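# Swing backboard clips outward into the frame groove

## Task

Rotate each metal clip on the backboard outward so that its free tip lodges in the groove cut into the frame's inner wall, with every clip then keeping the backboard held in place.

## Robot and tools

Robot: two arms, left_arm and right_arm, each with a parallel two-finger gripper and a wrist camera. Both stand on mounting plates joined by one frame behind them; a plate and its half of that frame count as part of its arm for proximity checks. Calibrated bases in the scene frame: left_arm at (+0.025, +0.305, +0.280) m, right_arm at (-0.032, -0.281, +0.280) m, both nearly unrotated.

Scene frame: origin at table-top height, midway between the nominal bases; +x points out over the table, +z up, and left_arm sits on the +y side (arm names do not match image sides). Results report each gripper's end_effector_position (m) and end_effector_quat_wxyz in this frame; these can be off by a few centimetres, more at long reach. In a gripper's own frame the fingers point along +z and open and close along y. The reported point lies between the pads, about 1 cm short of the fingertips.

Command rows: every moving command uses rows of exactly 14 numbers, each in [-1, 1], covering both arms even when only one moves: left_arm dx, dy, dz, rx, ry, rz, opening, then right_arm in the same seven slots. The first six are an offset, not a pose: they are measured from that arm's Hand target as it stood when the action or move began, expressed in that Hand target's own axes. 1.0 equals 0.6 m for dx, dy, dz and 180 degrees for rotation; rx, ry, rz form a single rotation vector. Sending the same offset twice moves the arm twice. Six zeros re-request the current Hand target. The opening is absolute: +1 fully open (0.094 m), -1 closed.

execute_actions(actions, cameras): actions is a list holding one item or nothing. An empty list just reports the state (with pictures). {"rows": [...], "steps": n} runs up to 15 control steps of 1/30 s, one row per step, the last row repeated if rows run out; within one action each row counts from the starting Hand target, not from the previous row. An action needs at least 4 steps; its result is taken 4 steps before the end and those remaining steps run afterwards. {"steps": n} alone waits up to 300 steps, counted from the previous result. Pictures come only for an empty list or when cameras names them.

move(target, speed, blend, blocking, cameras): drives each gripper along a straight line to its target. target is one 14-number row or a list of up to 15 rows, every row counted from the same starting Hand targets. speed is m/s, 0.002 to 0.5 (default 0.25), rotation capped at twice that in rad/s; one value or one per target. blend (m) rounds corners at intermediate targets. The whole move is capped at 10 s. New openings in later targets are applied only after the arms halt there. The result adds a move: line: done, off_target, moving, held or fault, plus limits (paced means the sent pose was clipped, held means a check withheld steps). Done means at rest within 10 mm and 2 degrees; neither done nor off_target says anything about contact.

wait(seconds 0 to 10) lets the scene run; stop brakes a running move (fingers keep moving); zoom_image(camera, region [x0, y0, x1, y1], at most 504 by 504 px) enlarges part of the latest image from cam_high, cam_left_wrist or cam_right_wrist (all 672x504); read_manual gives only licence text; finished_scene(scene) ends the current scene (1 or 2) irreversibly, and its result gives the next task.

Controller behaviour: each step the commanded pose is clipped to within 100 mm and 20 degrees of the measured pose, so far targets need several commands; Hand target in the result is where the next offset starts. Friction and gravity can leave the gripper a centimetre or more short in free air. A blocked arm keeps pushing until commanded back past its gripper. Paths ignore obstacles and the other arm, and faster moves lag and overshoot more.

Grip readings: grip_measured uses the opening scale and reads a little wide when empty; under a firm squeeze it reads below the part's true width. Commanding roughly 0.05 below the touch reading already applies full force (about 50 to 64 N per pad). To release, command well above grip_measured. grip_effort_nm is motor effort, negative closing, not pad force. Joint torques include gravity and friction; joints 1 to 3 wrap at ±28 N m.

Avoid: dropping parts or releasing them while moving, slamming or pressing hard, any contact between the two arms (can fail the scene), and letting anything leave the table. Keep paths away from an arm's own base, which can flip its shoulder posture. Do not hold loads, stretch arms out or push into unreachable poses for long: motors heat, MOTOR HOT appears at 75 °C, at 90 °C that arm folds and idles for the rest of the scene.

Each tool is called after "Call:" as name([rows], argument=value, ...), one row to a line, values as JSON.

## Session

Call:
execute_actions(actions=[], cameras=["all"])

Scene clock: 0.00 s of 6600.00 s.
left_arm: end_effector_position=(+0.1455, +0.0137, +0.3858) grip_measured=+1.000 grip_effort_nm=n/a end_effector_quat_wxyz=(+0.158, +0.448, +0.879, +0.041) | right_arm: end_effector_position=(+0.0007, -0.5750, +0.1914) grip_measured=+1.000 grip_effort_nm=n/a end_effector_quat_wxyz=(-0.028, +0.985, -0.127, -0.109)
Joint positions: left_arm=[-1.336 1.609 1.209 -1.037 -0.307 -0.391 0.094] | right_arm=[-1.3 2.105 1.031 -0.614 0.18 2.057 0.094]
Joint velocities: within noise
Joint torques (N m): no reading
Motor temperatures (°C): left_arm=[27 36 34 42 26 31 26] | right_arm=[24 33 37 40 24 26 26]
Heat: left arm: 42 °C; right arm: 40 °C.
Hand target: left_arm +0.1470, +0.0119, +0.3903; +0.164, +0.446, +0.879, +0.037 | right_arm -0.0012, -0.5733, +0.1915; -0.031, +0.985, -0.127, -0.115

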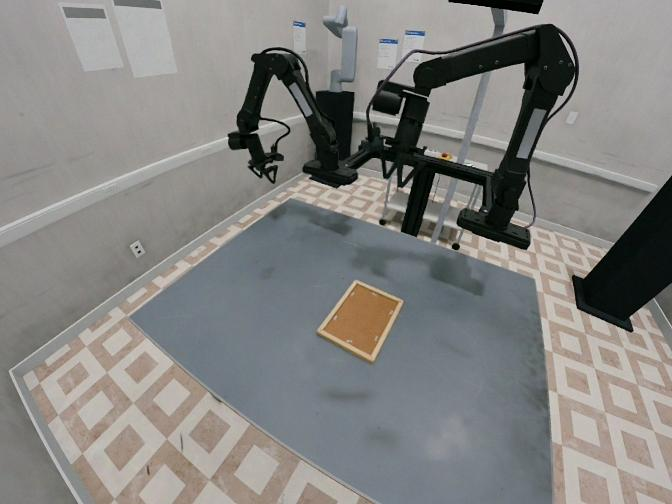

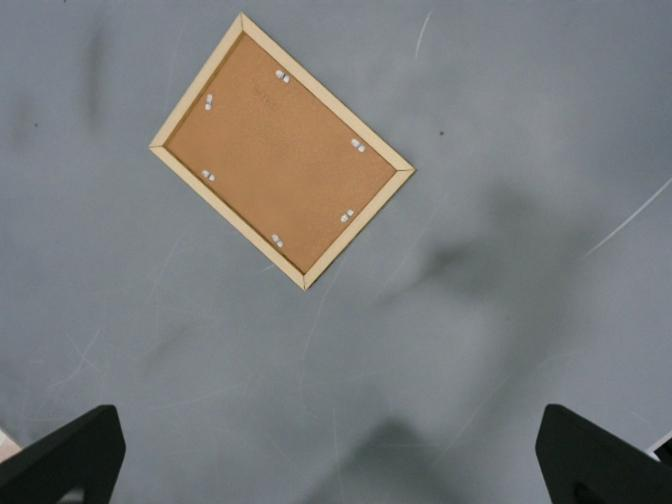

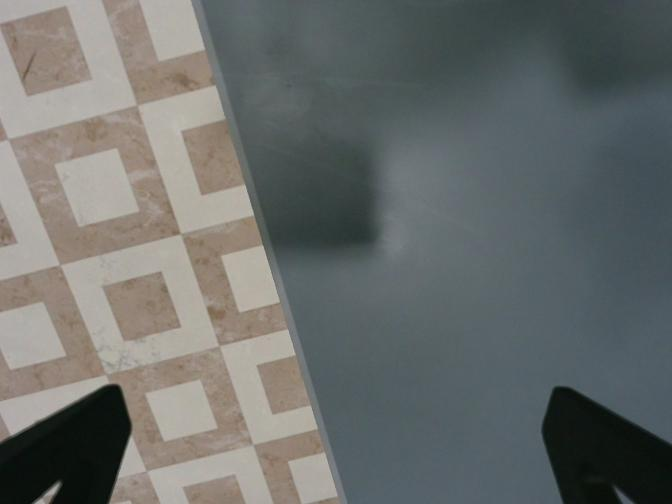

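Call:
zoom_image(camera="cam_left_wrist", region=[140, 0, 300, 120])

Call:
zoom_image(camera="cam_left_wrist", region=[240, 110, 420, 245])

Call:
zoom_image(camera="cam_left_wrist", region=[180, 140, 320, 260])

Scaled by 3.150 from the camera's 672x504 image, which has a finer 960x720 frame.

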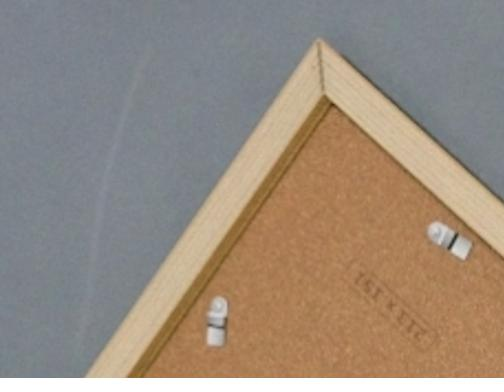

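Scaled by 2.800 from the camera's 672x504 image, which has a finer 960x720 frame.

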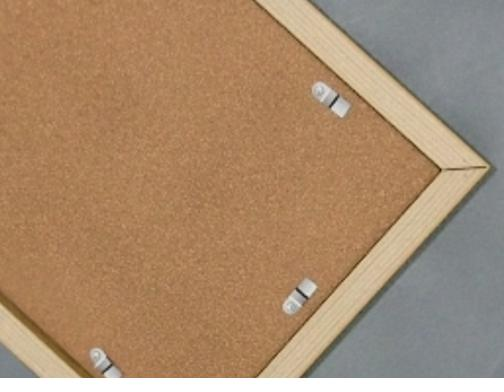

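Scaled by 3.600 from the camera's 672x504 image, which has a finer 960x720 frame.

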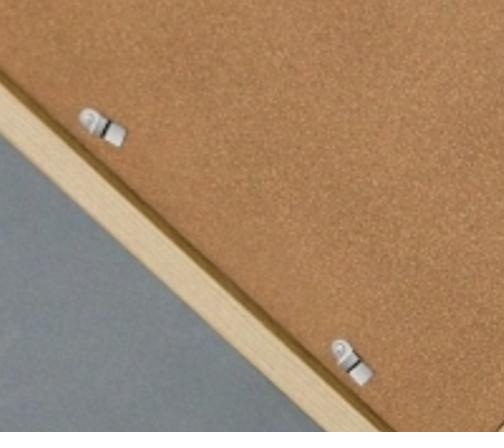

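Call:
move(target=[-0.0687, 0.2367, 0.496, 0.0279, 0.1075, -0.2757, -1, 0,0,0,0,0,0,1], speed=0.15)

Scene clock: 6.80 s of 6600.00 s.
left_arm: end_effector_position=(+0.3738, +0.0424, +0.1518) grip_measured=-0.986 grip_effort_nm=-0.706 end_effector_quat_wxyz=(+0.005, +0.036, +0.999, +0.000) | right_arm: end_effector_position=(+0.0007, -0.5750, +0.1914) grip_measured=+1.000 grip_effort_nm=-0.032 end_effector_quat_wxyz=(-0.028, +0.985, -0.127, -0.109)
Joint positions: left_arm=[-0.631 2.514 1.626 -0.673 -0.02 -0.579 0.001] | right_arm=[-1.3 2.105 1.031 -0.614 0.18 2.057 0.094]
Joint velocities: within noise
Joint torques (N m): left_arm=[-0.23 -11.4 6.28 0.1 0.05 -0.11] | right_arm=[-0.08 -9.11 4.31 -0.18 0.17 0.01]
Motor temperatures (°C): left_arm=[27 36 35 41 26 31 26] | right_arm=[24 36 37 39 24 26 26]
Heat: left arm: 41 °C; right arm: 39 °C.
Hand target: left_arm +0.3749, +0.0403, +0.1501; +0.000, +0.032, +1.000, +0.000 | right_arm -0.0012, -0.5733, +0.1915; -0.031, +0.985, -0.127, -0.115
Off the commanded pose: left_arm 0.003 m, 1 deg | right_arm 0.003 m, 1 deg.
Kept back: nothing.
move: done
camera_calibration:
cam_left_wrist: T_world_to_cam=[[-0.0688764, -0.997605, 0.00634979, 0.0679591], [-0.912847, 0.0655897, 0.402999, 0.319835], [-0.40245, 0.0219608, -0.915178, 0.371993], [0, 0, 0, 1]] pos_world=[0.44635, 0.0386493, 0.211115]

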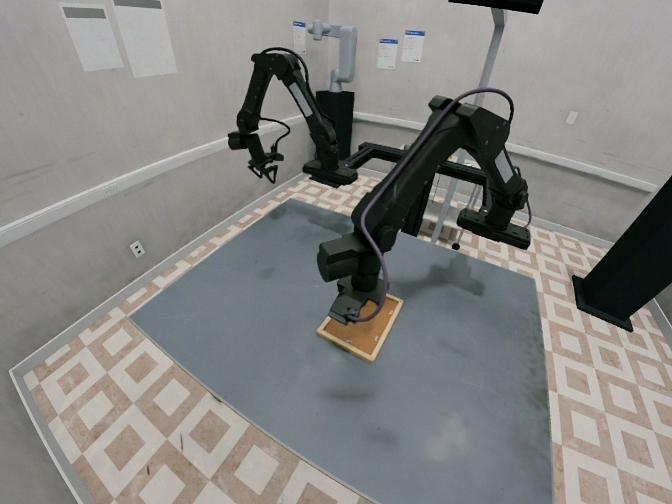

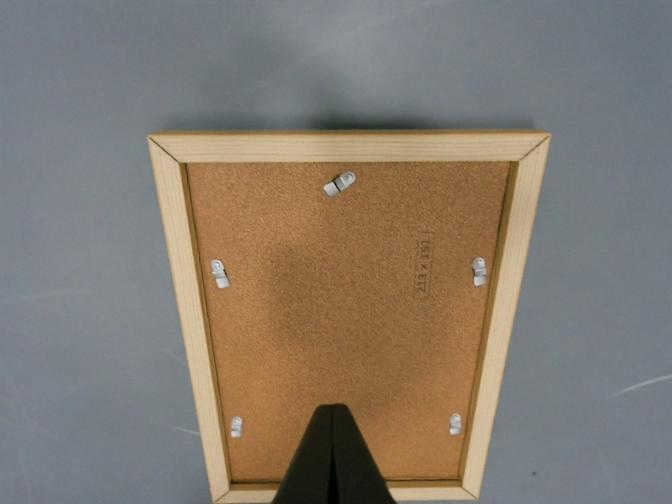

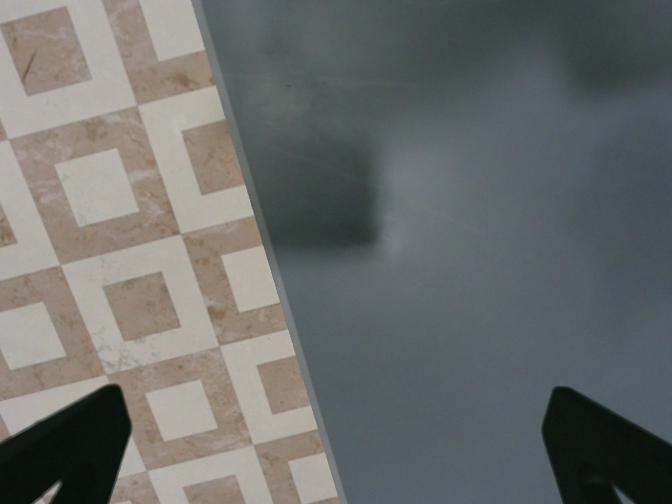

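Call:
zoom_image(camera="cam_left_wrist", region=[280, 130, 400, 220])

Call:
zoom_image(camera="cam_left_wrist", region=[170, 230, 270, 310])

Call:
zoom_image(camera="cam_left_wrist", region=[440, 230, 540, 310])

Call:
zoom_image(camera="cam_left_wrist", region=[190, 390, 290, 470])

Call:
zoom_image(camera="cam_left_wrist", region=[410, 390, 510, 470])

Scaled by 4.200 from the camera's 672x504 image, which has a finer 960x720 frame.

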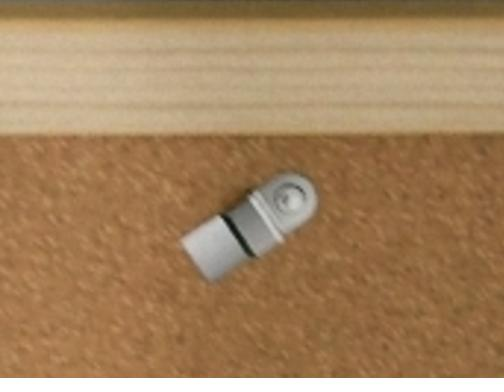

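Scaled by 5.040 from the camera's 672x504 image, which has a finer 960x720 frame.

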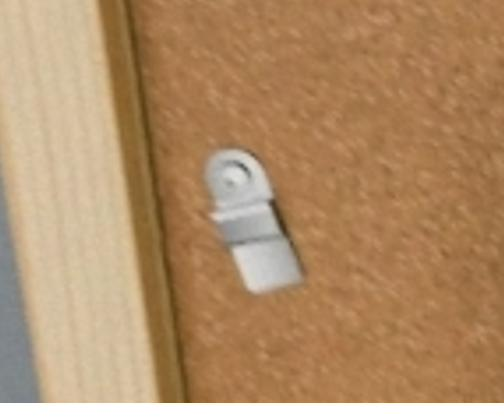

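Scaled by 5.040 from the camera's 672x504 image, which has a finer 960x720 frame.

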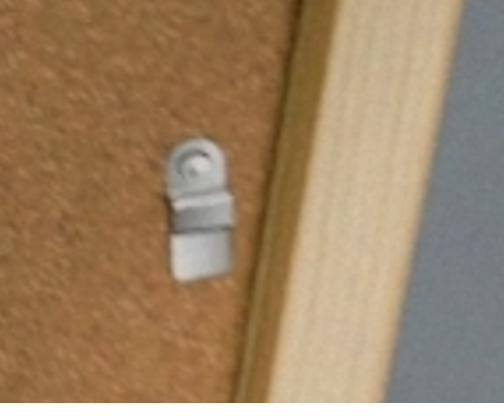

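Scaled by 5.040 from the camera's 672x504 image, which has a finer 960x720 frame.

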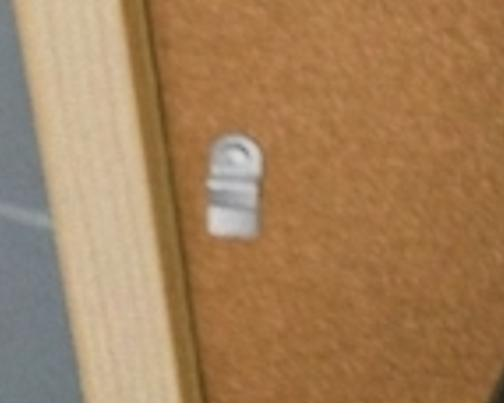

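Scaled by 5.040 from the camera's 672x504 image, which has a finer 960x720 frame.

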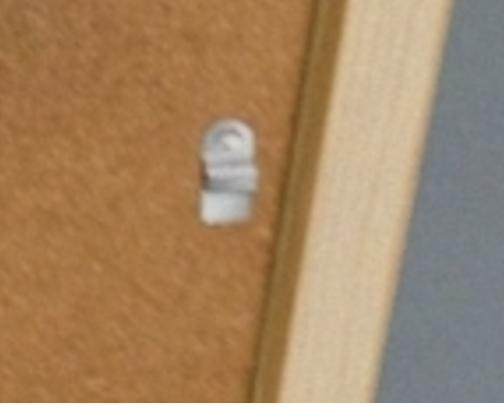

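Call:
move(target=[0.0624, 0.084, 0.1835, 0, 0, 0, -1, 0,0,0,0,0,0,1], speed=0.12, cameras=["cam_left_wrist"])

Scene clock: 16.83 s of 6600.00 s.
left_arm: end_effector_position=(+0.3432, +0.0902, +0.0452) grip_measured=-0.986 grip_effort_nm=-0.701 end_effector_quat_wxyz=(+0.003, +0.030, +1.000, +0.001) | right_arm: end_effector_position=(+0.0007, -0.5750, +0.1914) grip_measured=+1.000 grip_effort_nm=-0.037 end_effector_quat_wxyz=(-0.028, +0.985, -0.127, -0.109)
Joint positions: left_arm=[-0.575 2.691 1.401 -0.275 -0.018 -0.535 0.001] | right_arm=[-1.3 2.105 1.031 -0.614 0.18 2.057 0.094]
Joint velocities: within noise
Joint torques (N m): left_arm=[0.13 -10.89 2.44 0.32 0.04 0.02] | right_arm=[0.02 -9.09 4.44 -0.19 0.18 -0.03]
Motor temperatures (°C): left_arm=[27 40 35 41 25 30 26] | right_arm=[24 38 37 39 24 26 26]
Heat: left arm: 41 °C; right arm: 39 °C.
Hand target: left_arm +0.3408, +0.0928, +0.0401; +0.000, +0.032, +1.000, +0.000 | right_arm -0.0012, -0.5733, +0.1915; -0.031, +0.985, -0.127, -0.115
Off the commanded pose: left_arm 0.006 m, 0 deg | right_arm 0.003 m, 1 deg.
Kept back: nothing.
move: done
camera_calibration:
cam_left_wrist: T_world_to_cam=[[-0.0567225, -0.998372, 0.00603816, 0.110136], [-0.911923, 0.054271, 0.406758, 0.332303], [-0.406423, 0.017566, -0.913516, 0.262829], [0, 0, 0, 1]] pos_world=[0.416102, 0.0873052, 0.104267]
Images, in order (width x height): cam_left_wrist 672x504.

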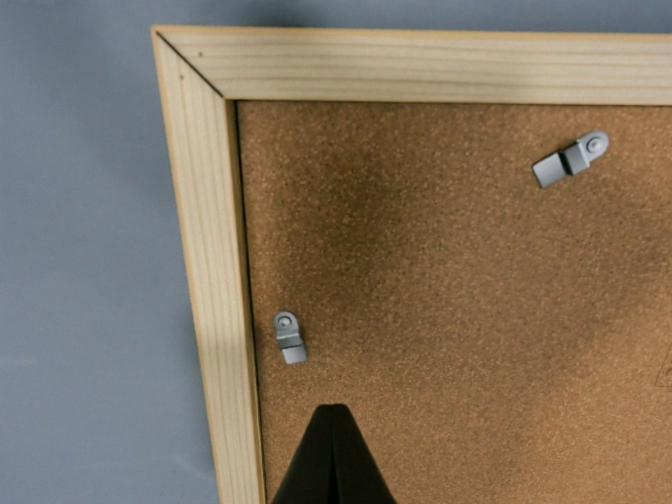

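Call:
zoom_image(camera="cam_left_wrist", region=[220, 280, 360, 400])

Call:
zoom_image(camera="cam_left_wrist", region=[500, 80, 640, 200])

Scaled by 3.600 from the camera's 672x504 image, which has a finer 960x720 frame.

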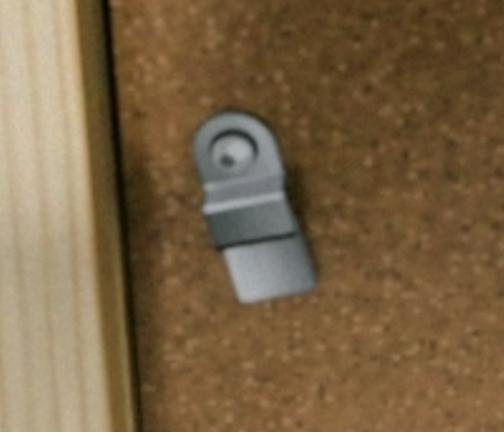

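Scaled by 3.600 from the camera's 672x504 image, which has a finer 960x720 frame.

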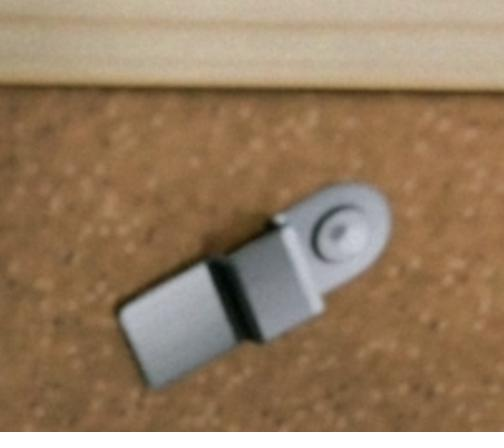

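Call:
move(target=[0, 0, 0.028, 0, 0, 0, -1, 0,0,0,0,0,0,1], speed=0.05, cameras=["cam_left_wrist"])

Call:
zoom_image(camera="cam_left_wrist", region=[220, 280, 420, 440])

Scene clock: 18.63 s of 6600.00 s.
left_arm: end_effector_position=(+0.3365, +0.0945, +0.0274) grip_measured=-0.986 grip_effort_nm=-0.706 end_effector_quat_wxyz=(-0.004, +0.031, +1.000, +0.005) | right_arm: end_effector_position=(+0.0007, -0.5750, +0.1914) grip_measured=+1.000 grip_effort_nm=-0.032 end_effector_quat_wxyz=(-0.028, +0.985, -0.127, -0.109)
Joint positions: left_arm=[-0.575 2.743 1.409 -0.246 -0.018 -0.534 0.001] | right_arm=[-1.3 2.105 1.031 -0.614 0.18 2.057 0.094]
Joint velocities: within noise
Joint torques (N m): left_arm=[0.18 -10.44 3.85 0.29 0.03 0.01] | right_arm=[-0.09 -8.92 4.31 -0.18 0.2 -0.01]
Motor temperatures (°C): left_arm=[27 40 35 41 25 30 26] | right_arm=[24 38 37 39 24 26 26]
Heat: left arm: 41 °C; right arm: 39 °C.
Hand target: left_arm +0.3408, +0.0929, +0.0233; +0.000, +0.032, +1.000, +0.000 | right_arm -0.0012, -0.5733, +0.1915; -0.031, +0.985, -0.127, -0.115
Off the commanded pose: left_arm 0.006 m, 1 deg | right_arm 0.003 m, 1 deg.
Kept back: nothing.
move: done
camera_calibration:
cam_left_wrist: T_world_to_cam=[[-0.0580448, -0.998312, -0.00177316, 0.114783], [-0.906633, 0.0519706, 0.418707, 0.331264], [-0.417909, 0.0259114, -0.90812, 0.246684], [0, 0, 0, 1]] pos_world=[0.410089, 0.0909809, 0.0855192]
Images, in order (width x height): cam_left_wrist 672x504.

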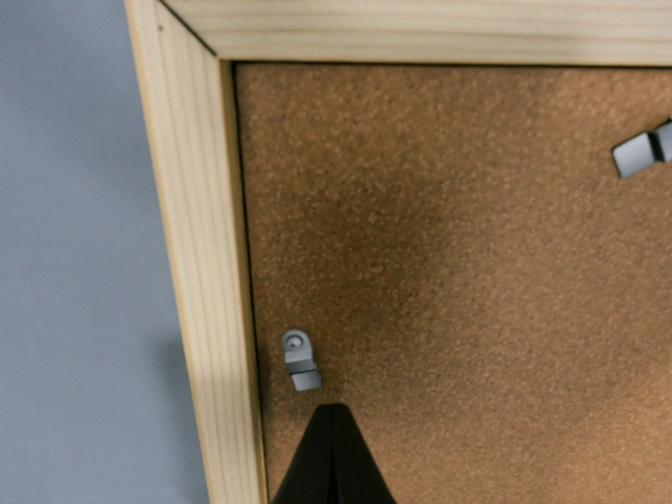

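Scaled by 2.520 from the camera's 672x504 image, which has a finer 960x720 frame.

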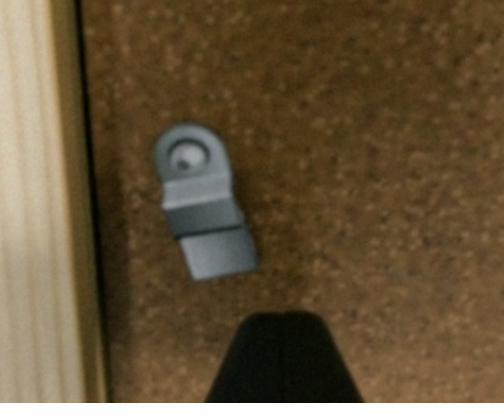

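Call:
move(target=[-0.012, -0.0052, 0.003, 0, 0, 0, -1, 0,0,0,0,0,0,1], speed=0.05, cameras=[])

Scene clock: 19.73 s of 6600.00 s.
left_arm: end_effector_position=(+0.3491, +0.0859, +0.0270) grip_measured=-0.986 grip_effort_nm=-0.701 end_effector_quat_wxyz=(+0.009, +0.031, +0.999, -0.003) | right_arm: end_effector_position=(+0.0007, -0.5750, +0.1914) grip_measured=+1.000 grip_effort_nm=-0.032 end_effector_quat_wxyz=(-0.028, +0.985, -0.127, -0.109)
Joint positions: left_arm=[-0.575 2.759 1.454 -0.246 -0.018 -0.532 0.001] | right_arm=[-1.3 2.105 1.031 -0.614 0.18 2.057 0.094]
Joint velocities: within noise
Joint torques (N m): left_arm=[0.38 -10.44 4.11 0.11 0.04 0.02] | right_arm=[-0.06 -8.99 4.31 -0.22 0.18 0.02]
Motor temperatures (°C): left_arm=[27 40 35 41 25 30 26] | right_arm=[24 38 37 39 24 26 26]
Heat: left arm: 41 °C; right arm: 39 °C.
Hand target: left_arm +0.3477, +0.0893, +0.0215; +0.000, +0.032, +1.000, +0.000 | right_arm -0.0012, -0.5733, +0.1915; -0.031, +0.985, -0.127, -0.115
Off the commanded pose: left_arm 0.007 m, 1 deg | right_arm 0.003 m, 1 deg.
Kept back: nothing.
move: done
No camera images: "cameras" was empty.

Call:
move(target=[0.014, 0.0, 0.003, 0, 0, 0, -1, 0,0,0,0,0,0,1], speed=0.05, cameras=[])

Scene clock: 20.80 s of 6600.00 s.
left_arm: end_effector_position=(+0.3461, +0.0880, +0.0258) grip_measured=-0.986 grip_effort_nm=-0.706 end_effector_quat_wxyz=(+0.006, +0.032, +0.999, -0.001) | right_arm: end_effector_position=(+0.0007, -0.5750, +0.1914) grip_measured=+1.000 grip_effort_nm=-0.027 end_effector_quat_wxyz=(-0.028, +0.985, -0.127, -0.109)
Joint positions: left_arm=[-0.575 2.759 1.445 -0.243 -0.018 -0.532 0.001] | right_arm=[-1.3 2.105 1.031 -0.614 0.18 2.057 0.094]
Joint velocities: within noise
Joint torques (N m): left_arm=[-0.5 -10.93 2 0.33 0.04 -0.08] | right_arm=[-0.1 -9.09 4.46 -0.21 0.21 -0.03]
Motor temperatures (°C): left_arm=[27 40 34 41 25 30 26] | right_arm=[24 39 37 38 24 26 26]
Heat: left arm: 41 °C; right arm: 39 °C.
Hand target: left_arm +0.3395, +0.0898, +0.0197; +0.000, +0.032, +0.999, +0.000 | right_arm -0.0012, -0.5733, +0.1915; -0.031, +0.985, -0.127, -0.115
Off the commanded pose: left_arm 0.009 m, 1 deg | right_arm 0.003 m, 1 deg.
Kept back: nothing.
move: done
No camera images: "cameras" was empty.

Call:
move(target=[0.0065, 0.0233, 0.0015, 0, 0, 0, -1, 0,0,0,0,0,0,1], speed=0.04, cameras=["cam_left_wrist"])

Call:
zoom_image(camera="cam_left_wrist", region=[240, 280, 440, 440])

Scene clock: 21.83 s of 6600.00 s.
left_arm: end_effector_position=(+0.3404, +0.0947, +0.0223) grip_measured=-0.986 grip_effort_nm=-0.701 end_effector_quat_wxyz=(+0.003, +0.032, +0.999, -0.008) | right_arm: end_effector_position=(+0.0007, -0.5750, +0.1914) grip_measured=+1.000 grip_effort_nm=-0.032 end_effector_quat_wxyz=(-0.028, +0.985, -0.127, -0.109)
Joint positions: left_arm=[-0.562 2.754 1.402 -0.201 -0.003 -0.518 0.001] | right_arm=[-1.3 2.105 1.031 -0.614 0.18 2.057 0.094]
Joint velocities: within noise
Joint torques (N m): left_arm=[0.61 -11.55 1.21 0.31 -0.13 0.03] | right_arm=[-0.01 -9.02 4.25 -0.21 0.17 -0.01]
Motor temperatures (°C): left_arm=[27 40 34 40 25 30 26] | right_arm=[24 39 37 38 24 26 26]
Heat: left arm: 40 °C; right arm: 39 °C.
Hand target: left_arm +0.3364, +0.1041, +0.0188; +0.000, +0.031, +1.000, +0.000 | right_arm -0.0012, -0.5733, +0.1915; -0.031, +0.985, -0.127, -0.115
Off the commanded pose: left_arm 0.011 m, 1 deg | right_arm 0.003 m, 1 deg.
Kept back: nothing.
move: off_target (left_arm)
camera_calibration:
cam_left_wrist: T_world_to_cam=[[-0.060914, -0.997878, 0.0230018, 0.115585], [-0.911843, 0.065006, 0.405361, 0.337741], [-0.405996, 0.00371817, -0.913867, 0.241844], [0, 0, 0, 1]] pos_world=[0.413195, 0.0924853, 0.0814478]
Images, in order (width x height): cam_left_wrist 672x504.

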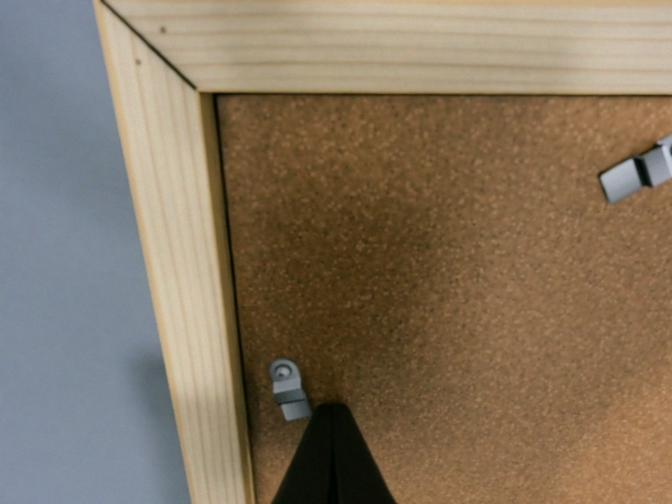

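Scaled by 2.520 from the camera's 672x504 image, which has a finer 960x720 frame.

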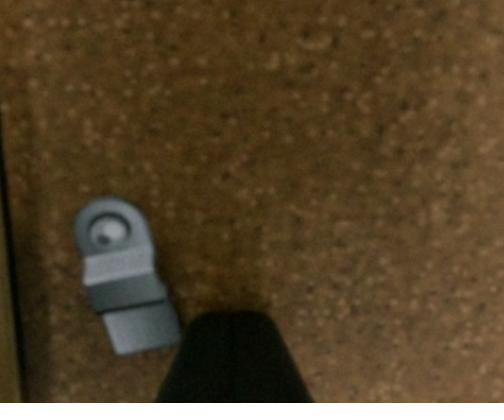

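Call:
move(target=[-0.0035, 0.012, -0.002, 0, 0, 0, -1, 0,0,0,0,0,0,1], speed=0.04, cameras=["cam_left_wrist"])

Call:
zoom_image(camera="cam_left_wrist", region=[240, 280, 440, 440])

Scene clock: 22.77 s of 6600.00 s.
left_arm: end_effector_position=(+0.3409, +0.0959, +0.0225) grip_measured=-0.986 grip_effort_nm=-0.706 end_effector_quat_wxyz=(+0.001, +0.035, +0.999, -0.019) | right_arm: end_effector_position=(+0.0007, -0.5750, +0.1914) grip_measured=+1.000 grip_effort_nm=-0.037 end_effector_quat_wxyz=(-0.028, +0.985, -0.127, -0.109)
Joint positions: left_arm=[-0.549 2.751 1.391 -0.188 0.018 -0.498 0.001] | right_arm=[-1.3 2.105 1.031 -0.614 0.18 2.057 0.094]
Joint velocities: within noise
Joint torques (N m): left_arm=[1.1 -11.86 1.17 0.23 -0.34 0.02] | right_arm=[-0.12 -9.03 4.23 -0.17 0.22 -0.03]
Motor temperatures (°C): left_arm=[27 40 34 40 25 30 26] | right_arm=[24 39 37 38 24 26 26]
Heat: left arm: 40 °C; right arm: 39 °C.
Hand target: left_arm +0.3391, +0.1110, +0.0201; +0.000, +0.031, +1.000, +0.000 | right_arm -0.0012, -0.5733, +0.1915; -0.031, +0.985, -0.127, -0.115
Off the commanded pose: left_arm 0.016 m, 2 deg | right_arm 0.003 m, 1 deg.
Kept back: nothing.
move: off_target (left_arm)
camera_calibration:
cam_left_wrist: T_world_to_cam=[[-0.0678518, -0.996691, 0.0447594, 0.118539], [-0.909107, 0.0802459, 0.40876, 0.33563], [-0.410999, -0.012956, -0.911544, 0.245418], [0, 0, 0, 1]] pos_world=[0.414033, 0.0943939, 0.0812114]
Images, in order (width x height): cam_left_wrist 672x504.

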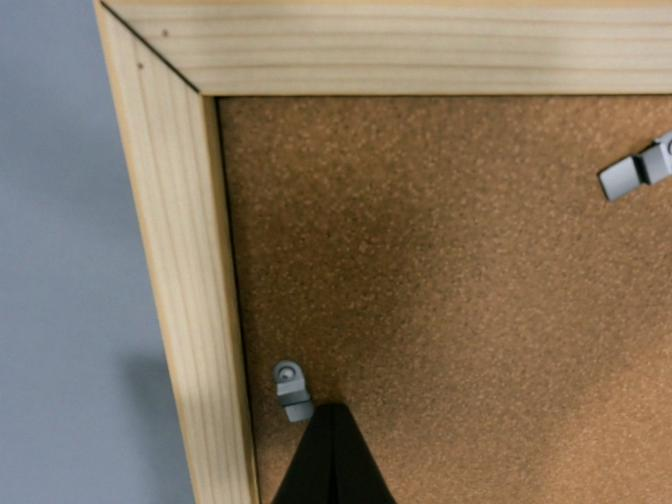

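Scaled by 2.520 from the camera's 672x504 image, which has a finer 960x720 frame.

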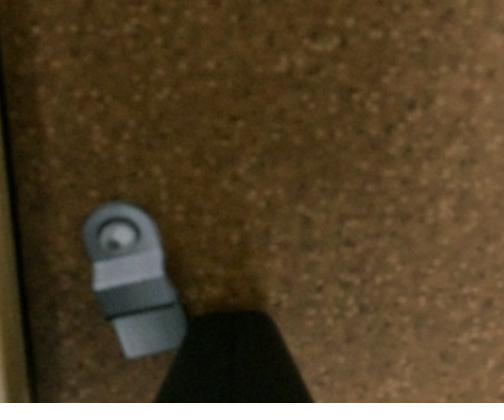

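Call:
move(target=[0, 0, -0.006, 0, 0, 0, -1, 0,0,0,0,0,0,1], speed=0.05, cameras=["cam_left_wrist"])

Call:
zoom_image(camera="cam_left_wrist", region=[240, 280, 440, 440])

Scene clock: 23.70 s of 6600.00 s.
left_arm: end_effector_position=(+0.3403, +0.0975, +0.0226) grip_measured=-0.986 grip_effort_nm=-0.701 end_effector_quat_wxyz=(+0.001, +0.035, +0.999, -0.019) | right_arm: end_effector_position=(+0.0007, -0.5750, +0.1914) grip_measured=+1.000 grip_effort_nm=-0.037 end_effector_quat_wxyz=(-0.028, +0.985, -0.127, -0.109)
Joint positions: left_arm=[-0.545 2.748 1.384 -0.183 0.018 -0.496 0.001] | right_arm=[-1.3 2.105 1.031 -0.614 0.18 2.057 0.094]
Joint velocities: within noise
Joint torques (N m): left_arm=[0.88 -12.62 1.18 0.14 -0.34 0.01] | right_arm=[-0.02 -9.01 4.36 -0.2 0.21 0.01]
Motor temperatures (°C): left_arm=[27 40 34 40 25 30 26] | right_arm=[24 39 37 38 24 26 26]
Heat: left arm: 40 °C; right arm: 39 °C.
Hand target: left_arm +0.3390, +0.1111, +0.0236; +0.000, +0.032, +1.000, +0.000 | right_arm -0.0012, -0.5733, +0.1915; -0.031, +0.985, -0.127, -0.115
Off the commanded pose: left_arm 0.014 m, 2 deg | right_arm 0.003 m, 1 deg.
Kept back: nothing.
move: off_target (left_arm)
camera_calibration:
cam_left_wrist: T_world_to_cam=[[-0.0667106, -0.996754, 0.0450612, 0.119767], [-0.909131, 0.079331, 0.408884, 0.335017], [-0.411132, -0.0136896, -0.911473, 0.245404], [0, 0, 0, 1]] pos_world=[0.413458, 0.0961601, 0.0812988]
Images, in order (width x height): cam_left_wrist 672x504.

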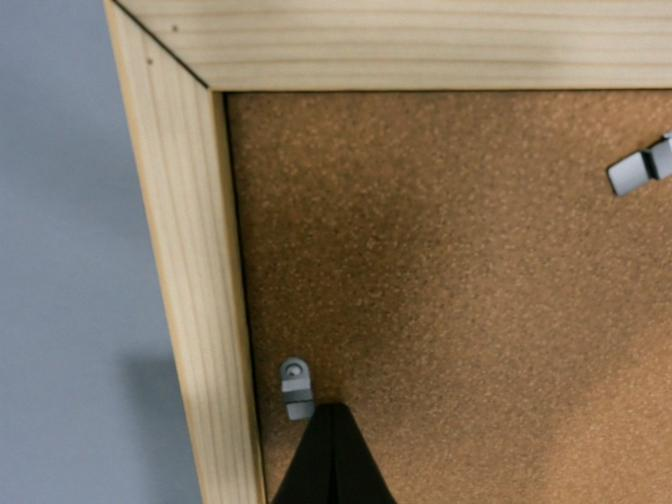

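Scaled by 2.520 from the camera's 672x504 image, which has a finer 960x720 frame.

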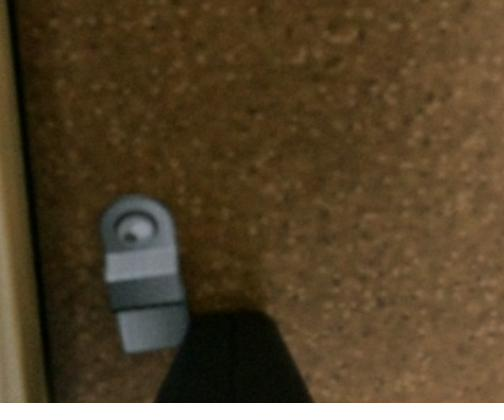

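Call:
move(target=[-0.003, 0.006, -0.003, 0, 0, 0, -1, 0,0,0,0,0,0,1], speed=0.04, cameras=["cam_left_wrist"])

Call:
zoom_image(camera="cam_left_wrist", region=[240, 280, 440, 440])

Scene clock: 24.63 s of 6600.00 s.
left_arm: end_effector_position=(+0.3404, +0.1019, +0.0227) grip_measured=-0.986 grip_effort_nm=-0.701 end_effector_quat_wxyz=(-0.001, +0.035, +0.999, -0.018) | right_arm: end_effector_position=(+0.0007, -0.5750, +0.1914) grip_measured=+1.000 grip_effort_nm=-0.037 end_effector_quat_wxyz=(-0.028, +0.985, -0.127, -0.109)
Joint positions: left_arm=[-0.535 2.746 1.377 -0.183 0.019 -0.486 0.001] | right_arm=[-1.3 2.105 1.031 -0.614 0.18 2.057 0.094]
Joint velocities: within noise
Joint torques (N m): left_arm=[0.91 -12.96 1.36 0.12 -0.34 0.02] | right_arm=[-0.18 -9.02 4.21 -0.18 0.21 -0.01]
Motor temperatures (°C): left_arm=[27 40 34 40 25 30 26] | right_arm=[24 39 37 38 24 26 26]
Heat: left arm: 40 °C; right arm: 39 °C.
Hand target: left_arm +0.3411, +0.1145, +0.0255; +0.000, +0.031, +1.000, +0.000 | right_arm -0.0012, -0.5733, +0.1915; -0.031, +0.985, -0.127, -0.115
Off the commanded pose: left_arm 0.013 m, 2 deg | right_arm 0.003 m, 1 deg.
Kept back: nothing.
move: off_target (left_arm)
camera_calibration:
cam_left_wrist: T_world_to_cam=[[-0.0662337, -0.996864, 0.0433075, 0.124072], [-0.907723, 0.0782192, 0.412214, 0.334288], [-0.414309, -0.0120087, -0.910057, 0.246514], [0, 0, 0, 1]] pos_world=[0.413791, 0.100496, 0.0811706]
Images, in order (width x height): cam_left_wrist 672x504.

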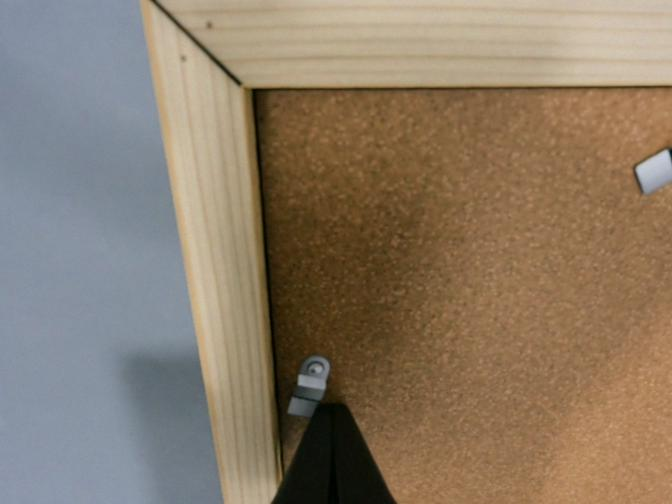

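Scaled by 2.520 from the camera's 672x504 image, which has a finer 960x720 frame.

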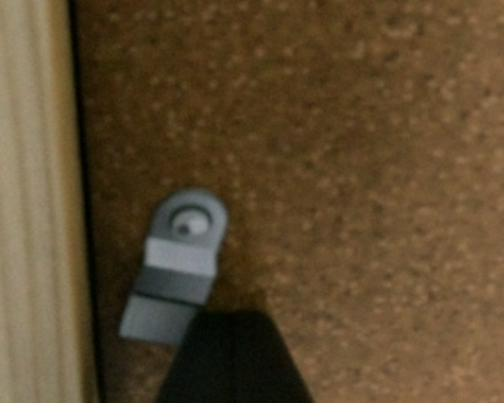

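Call:
move(target=[-0.01, 0.003, 0.0, 0, 0, 0, -1, 0,0,0,0,0,0,1], speed=0.04, cameras=["cam_left_wrist"])

Call:
zoom_image(camera="cam_left_wrist", region=[240, 280, 440, 440])

Scene clock: 25.57 s of 6600.00 s.
left_arm: end_effector_position=(+0.3415, +0.1062, +0.0226) grip_measured=-0.986 grip_effort_nm=-0.706 end_effector_quat_wxyz=(-0.003, +0.035, +0.999, -0.017) | right_arm: end_effector_position=(+0.0007, -0.5750, +0.1914) grip_measured=+1.000 grip_effort_nm=-0.042 end_effector_quat_wxyz=(-0.028, +0.985, -0.127, -0.109)
Joint positions: left_arm=[-0.524 2.746 1.377 -0.188 0.019 -0.474 0.001] | right_arm=[-1.3 2.105 1.031 -0.614 0.18 2.057 0.094]
Joint velocities: within noise
Joint torques (N m): left_arm=[0.99 -12.31 2.96 0.04 -0.34 0] | right_arm=[-0.16 -9.13 4.23 -0.18 0.18 0]
Motor temperatures (°C): left_arm=[27 41 34 40 25 30 26] | right_arm=[24 39 37 38 24 26 26]
Heat: left arm: 41 °C; right arm: 39 °C.
Hand target: left_arm +0.3473, +0.1159, +0.0255; +0.000, +0.032, +1.000, +0.000 | right_arm -0.0012, -0.5733, +0.1915; -0.031, +0.985, -0.127, -0.115
Off the commanded pose: left_arm 0.012 m, 2 deg | right_arm 0.003 m, 1 deg.
Kept back: nothing.
move: off_target (left_arm)
camera_calibration:
cam_left_wrist: T_world_to_cam=[[-0.0668809, -0.996928, 0.0407654, 0.128638], [-0.905896, 0.0777966, 0.416294, 0.334278], [-0.418186, -0.00908711, -0.908316, 0.247912], [0, 0, 0, 1]] pos_world=[0.415098, 0.10449, 0.0807805]
Images, in order (width x height): cam_left_wrist 672x504.

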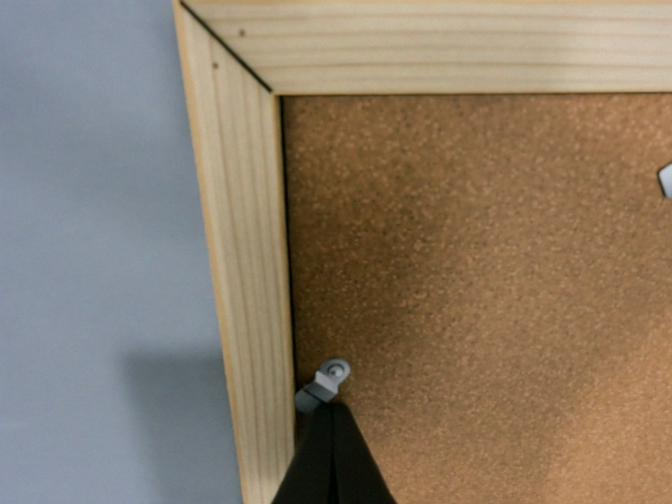

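Scaled by 2.520 from the camera's 672x504 image, which has a finer 960x720 frame.

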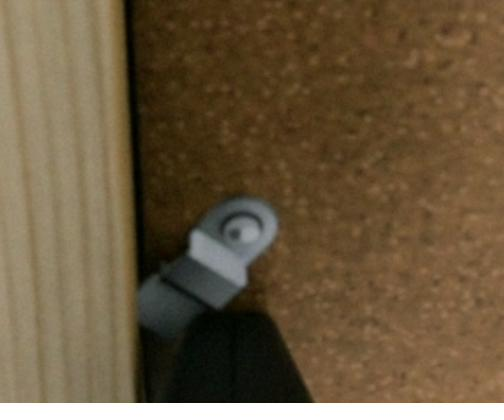

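Call:
move(target=[-0.014, -0.003, 0.0, 0, 0, 0, -1, 0,0,0,0,0,0,1], speed=0.04, cameras=["cam_left_wrist"])

Call:
zoom_image(camera="cam_left_wrist", region=[240, 280, 440, 440])

Scene clock: 26.67 s of 6600.00 s.
left_arm: end_effector_position=(+0.3523, +0.1080, +0.0265) grip_measured=-0.986 grip_effort_nm=-0.701 end_effector_quat_wxyz=(+0.000, +0.032, +0.999, -0.011) | right_arm: end_effector_position=(+0.0007, -0.5750, +0.1914) grip_measured=+1.000 grip_effort_nm=-0.037 end_effector_quat_wxyz=(-0.028, +0.985, -0.127, -0.109)
Joint positions: left_arm=[-0.512 2.746 1.413 -0.224 0.006 -0.468 0.001] | right_arm=[-1.3 2.105 1.031 -0.614 0.18 2.057 0.094]
Joint velocities: within noise
Joint torques (N m): left_arm=[0.44 -11.3 3.75 0.07 -0.18 0.03] | right_arm=[-0.06 -9.2 4.3 -0.17 0.2 -0.01]
Motor temperatures (°C): left_arm=[27 41 34 40 25 30 26] | right_arm=[24 39 37 38 24 26 26]
Heat: left arm: 41 °C; right arm: 39 °C.
Hand target: left_arm +0.3554, +0.1137, +0.0254; +0.000, +0.031, +1.000, +0.000 | right_arm -0.0012, -0.5733, +0.1915; -0.031, +0.985, -0.127, -0.115
Off the commanded pose: left_arm 0.007 m, 1 deg | right_arm 0.003 m, 1 deg.
Kept back: nothing.
move: done
camera_calibration:
cam_left_wrist: T_world_to_cam=[[-0.0601292, -0.99776, 0.029308, 0.129079], [-0.909299, 0.066863, 0.410736, 0.344809], [-0.411775, -0.00195252, -0.911283, 0.253046], [0, 0, 0, 1]] pos_world=[0.425494, 0.106229, 0.0851878]
Images, in order (width x height): cam_left_wrist 672x504.

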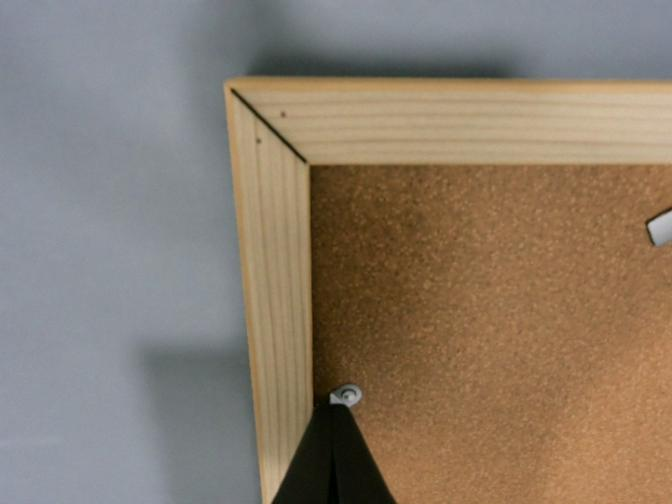

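Scaled by 2.520 from the camera's 672x504 image, which has a finer 960x720 frame.

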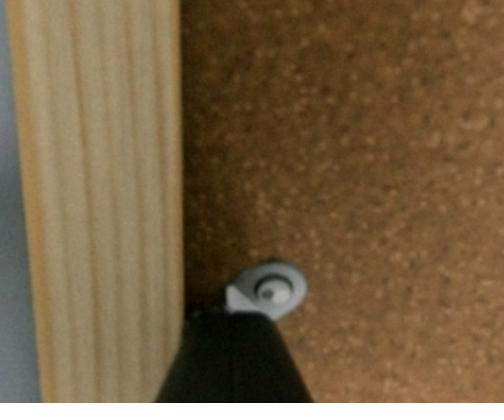

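Call:
move(target=[0.01, -0.008, -0.045, 0, 0, 0, -1, 0,0,0,0,0,0,1], speed=0.06, cameras=["cam_left_wrist"])

Call:
zoom_image(camera="cam_left_wrist", region=[240, 280, 440, 440])

Scene clock: 27.73 s of 6600.00 s.
left_arm: end_effector_position=(+0.3493, +0.1098, +0.0442) grip_measured=-0.986 grip_effort_nm=-0.706 end_effector_quat_wxyz=(-0.002, +0.032, +0.999, -0.004) | right_arm: end_effector_position=(+0.0007, -0.5750, +0.1914) grip_measured=+1.000 grip_effort_nm=-0.032 end_effector_quat_wxyz=(-0.028, +0.985, -0.127, -0.109)
Joint positions: left_arm=[-0.517 2.685 1.378 -0.261 -0.004 -0.473 0.001] | right_arm=[-1.3 2.105 1.031 -0.614 0.18 2.057 0.094]
Joint velocities: within noise
Joint torques (N m): left_arm=[-0.66 -14.32 1.94 0.09 -0.11 -0.09] | right_arm=[-0.14 -9.2 4.37 -0.19 0.2 0.02]
Motor temperatures (°C): left_arm=[27 41 34 40 25 30 26] | right_arm=[24 39 37 38 24 26 26]
Heat: left arm: 41 °C; right arm: 39 °C.
Hand target: left_arm +0.3492, +0.1092, +0.0525; +0.000, +0.032, +1.000, +0.000 | right_arm -0.0012, -0.5733, +0.1915; -0.031, +0.985, -0.127, -0.115
Off the commanded pose: left_arm 0.008 m, 1 deg | right_arm 0.003 m, 1 deg.
Kept back: nothing.
move: done
camera_calibration:
cam_left_wrist: T_world_to_cam=[[-0.0612628, -0.997999, 0.0156557, 0.131132], [-0.907505, 0.0622243, 0.415407, 0.334405], [-0.41555, 0.0112414, -0.909501, 0.2677], [0, 0, 0, 1]] pos_world=[0.42275, 0.107052, 0.102506]
Images, in order (width x height): cam_left_wrist 672x504.

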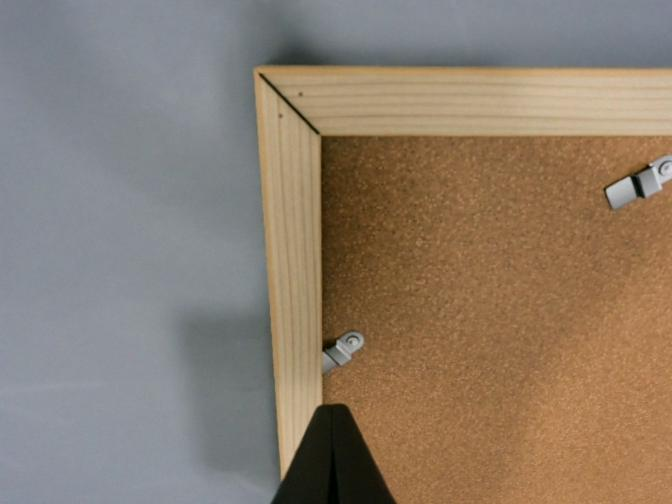

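Scaled by 2.520 from the camera's 672x504 image, which has a finer 960x720 frame.

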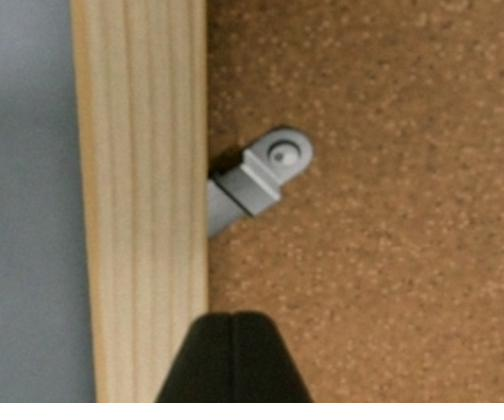

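Call:
move([
  [0.0208, -0.0067, 0.0, 0, 0, 0, -1, 0,0,0,0,0,0,1],
  [0.0208, -0.0067, 0.042, 0, 0, 0, -1, 0,0,0,0,0,0,1],
], speed=0.06, cameras=["cam_left_wrist"])

Call:
zoom_image(camera="cam_left_wrist", region=[240, 280, 440, 440])

Scene clock: 30.53 s of 6600.00 s.
left_arm: end_effector_position=(+0.3309, +0.1087, +0.0309) grip_measured=-0.986 grip_effort_nm=-0.701 end_effector_quat_wxyz=(-0.008, +0.034, +0.999, +0.001) | right_arm: end_effector_position=(+0.0007, -0.5750, +0.1914) grip_measured=+1.000 grip_effort_nm=-0.037 end_effector_quat_wxyz=(-0.028, +0.985, -0.127, -0.109)
Joint positions: left_arm=[-0.546 2.711 1.342 -0.214 -0.006 -0.497 0.001] | right_arm=[-1.3 2.105 1.031 -0.614 0.18 2.057 0.094]
Joint velocities: within noise
Joint torques (N m): left_arm=[-0.31 -10.21 3.75 0.3 -0.08 -0.1] | right_arm=[-0.14 -9.2 4.41 -0.17 0.18 0]
Motor temperatures (°C): left_arm=[27 42 34 40 25 30 26] | right_arm=[24 40 37 38 24 26 26]
Heat: left arm: 42 °C; right arm: 40 °C.
Hand target: left_arm +0.3364, +0.1060, +0.0272; +0.000, +0.032, +0.999, +0.000 | right_arm -0.0012, -0.5733, +0.1915; -0.031, +0.985, -0.127, -0.115
Off the commanded pose: left_arm 0.007 m, 1 deg | right_arm 0.003 m, 1 deg.
Kept back: nothing.
move: done
camera_calibration:
cam_left_wrist: T_world_to_cam=[[-0.0655467, -0.997831, 0.00612588, 0.130837], [-0.902077, 0.0618789, 0.427117, 0.321174], [-0.42657, 0.0224701, -0.904176, 0.25023], [0, 0, 0, 1]] pos_world=[0.40504, 0.105056, 0.0882715]
Images, in order (width x height): cam_left_wrist 672x504.

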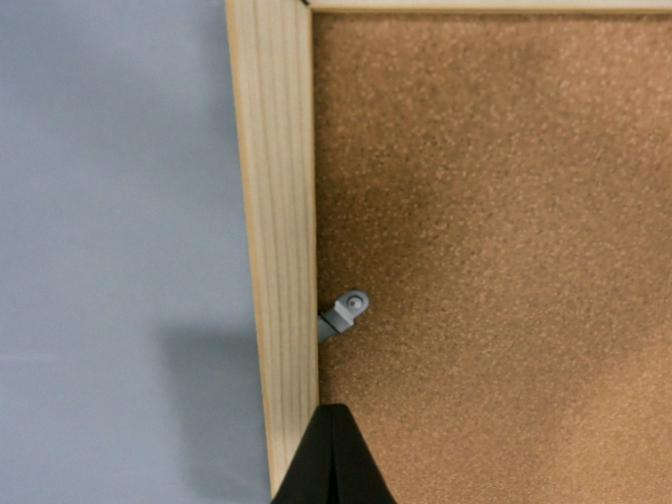

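Scaled by 2.520 from the camera's 672x504 image, which has a finer 960x720 frame.

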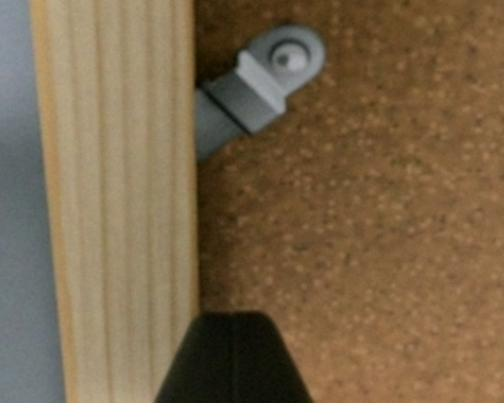

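Call:
move(target=[0.0, -0.009, 0.0, 0, 0, 0, -1, 0,0,0,0,0,0,1], speed=0.06, cameras=[])

Scene clock: 31.50 s of 6600.00 s.
left_arm: end_effector_position=(+0.3357, +0.1016, +0.0326) grip_measured=-0.986 grip_effort_nm=-0.701 end_effector_quat_wxyz=(-0.001, +0.033, +0.999, -0.004) | right_arm: end_effector_position=(+0.0007, -0.5750, +0.1914) grip_measured=+1.000 grip_effort_nm=-0.037 end_effector_quat_wxyz=(-0.028, +0.985, -0.127, -0.109)
Joint positions: left_arm=[-0.555 2.711 1.357 -0.212 -0.006 -0.509 0.001] | right_arm=[-1.3 2.105 1.031 -0.614 0.18 2.057 0.094]
Joint velocities: within noise
Joint torques (N m): left_arm=[-0.57 -9.88 3.74 0.24 -0.08 -0.11] | right_arm=[-0.05 -9.17 4.33 -0.18 0.21 0]
Motor temperatures (°C): left_arm=[27 42 34 40 25 30 26] | right_arm=[24 40 37 38 24 26 26]
Heat: left arm: 42 °C; right arm: 40 °C.
Hand target: left_arm +0.3361, +0.1006, +0.0272; +0.000, +0.032, +1.000, +0.000 | right_arm -0.0012, -0.5733, +0.1915; -0.031, +0.985, -0.127, -0.115
Off the commanded pose: left_arm 0.006 m, 0 deg | right_arm 0.003 m, 1 deg.
Kept back: nothing.
move: done
No camera images: "cameras" was empty.

Call:
move([
  [0.0, 0.0, 0.0125, 0, 0, 0, -1, 0,0,0,0,0,0,1],
  [0.0, 0.009, 0.013, 0, 0, 0, -1, 0,0,0,0,0,0,1],
], speed=0.06, cameras=["cam_left_wrist"])

Scene clock: 32.43 s of 6600.00 s.
left_arm: end_effector_position=(+0.3337, +0.1028, +0.0241) grip_measured=-0.986 grip_effort_nm=-0.706 end_effector_quat_wxyz=(-0.003, +0.033, +0.999, -0.002) | right_arm: end_effector_position=(+0.0007, -0.5750, +0.1914) grip_measured=+1.000 grip_effort_nm=-0.032 end_effector_quat_wxyz=(-0.028, +0.985, -0.127, -0.109)
Joint positions: left_arm=[-0.555 2.739 1.369 -0.202 -0.006 -0.51 0.001] | right_arm=[-1.3 2.105 1.031 -0.614 0.18 2.057 0.094]
Joint velocities: within noise
Joint torques (N m): left_arm=[0.42 -10.41 2.82 0.32 -0.07 0.01] | right_arm=[-0.21 -9.03 4.3 -0.21 0.19 0.01]
Motor temperatures (°C): left_arm=[27 42 34 40 25 30 26] | right_arm=[24 40 37 38 24 26 26]
Heat: left arm: 42 °C; right arm: 40 °C.
Hand target: left_arm +0.3363, +0.1060, +0.0194; +0.000, +0.032, +1.000, +0.000 | right_arm -0.0012, -0.5733, +0.1915; -0.031, +0.985, -0.127, -0.115
Off the commanded pose: left_arm 0.006 m, 1 deg | right_arm 0.003 m, 1 deg.
Kept back: nothing.
move: done
camera_calibration:
cam_left_wrist: T_world_to_cam=[[-0.0620537, -0.998007, 0.0114268, 0.123895], [-0.906266, 0.0611384, 0.418262, 0.328662], [-0.418127, 0.015599, -0.908254, 0.243403], [0, 0, 0, 1]] pos_world=[0.407317, 0.0997574, 0.0821898]
Images, in order (width x height): cam_left_wrist 672x504.

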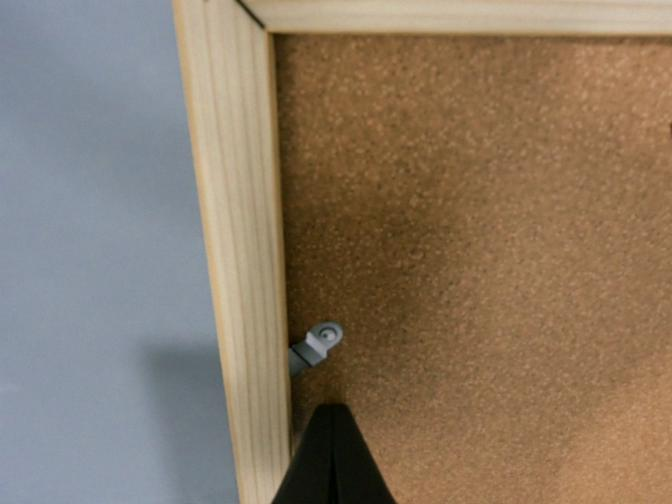

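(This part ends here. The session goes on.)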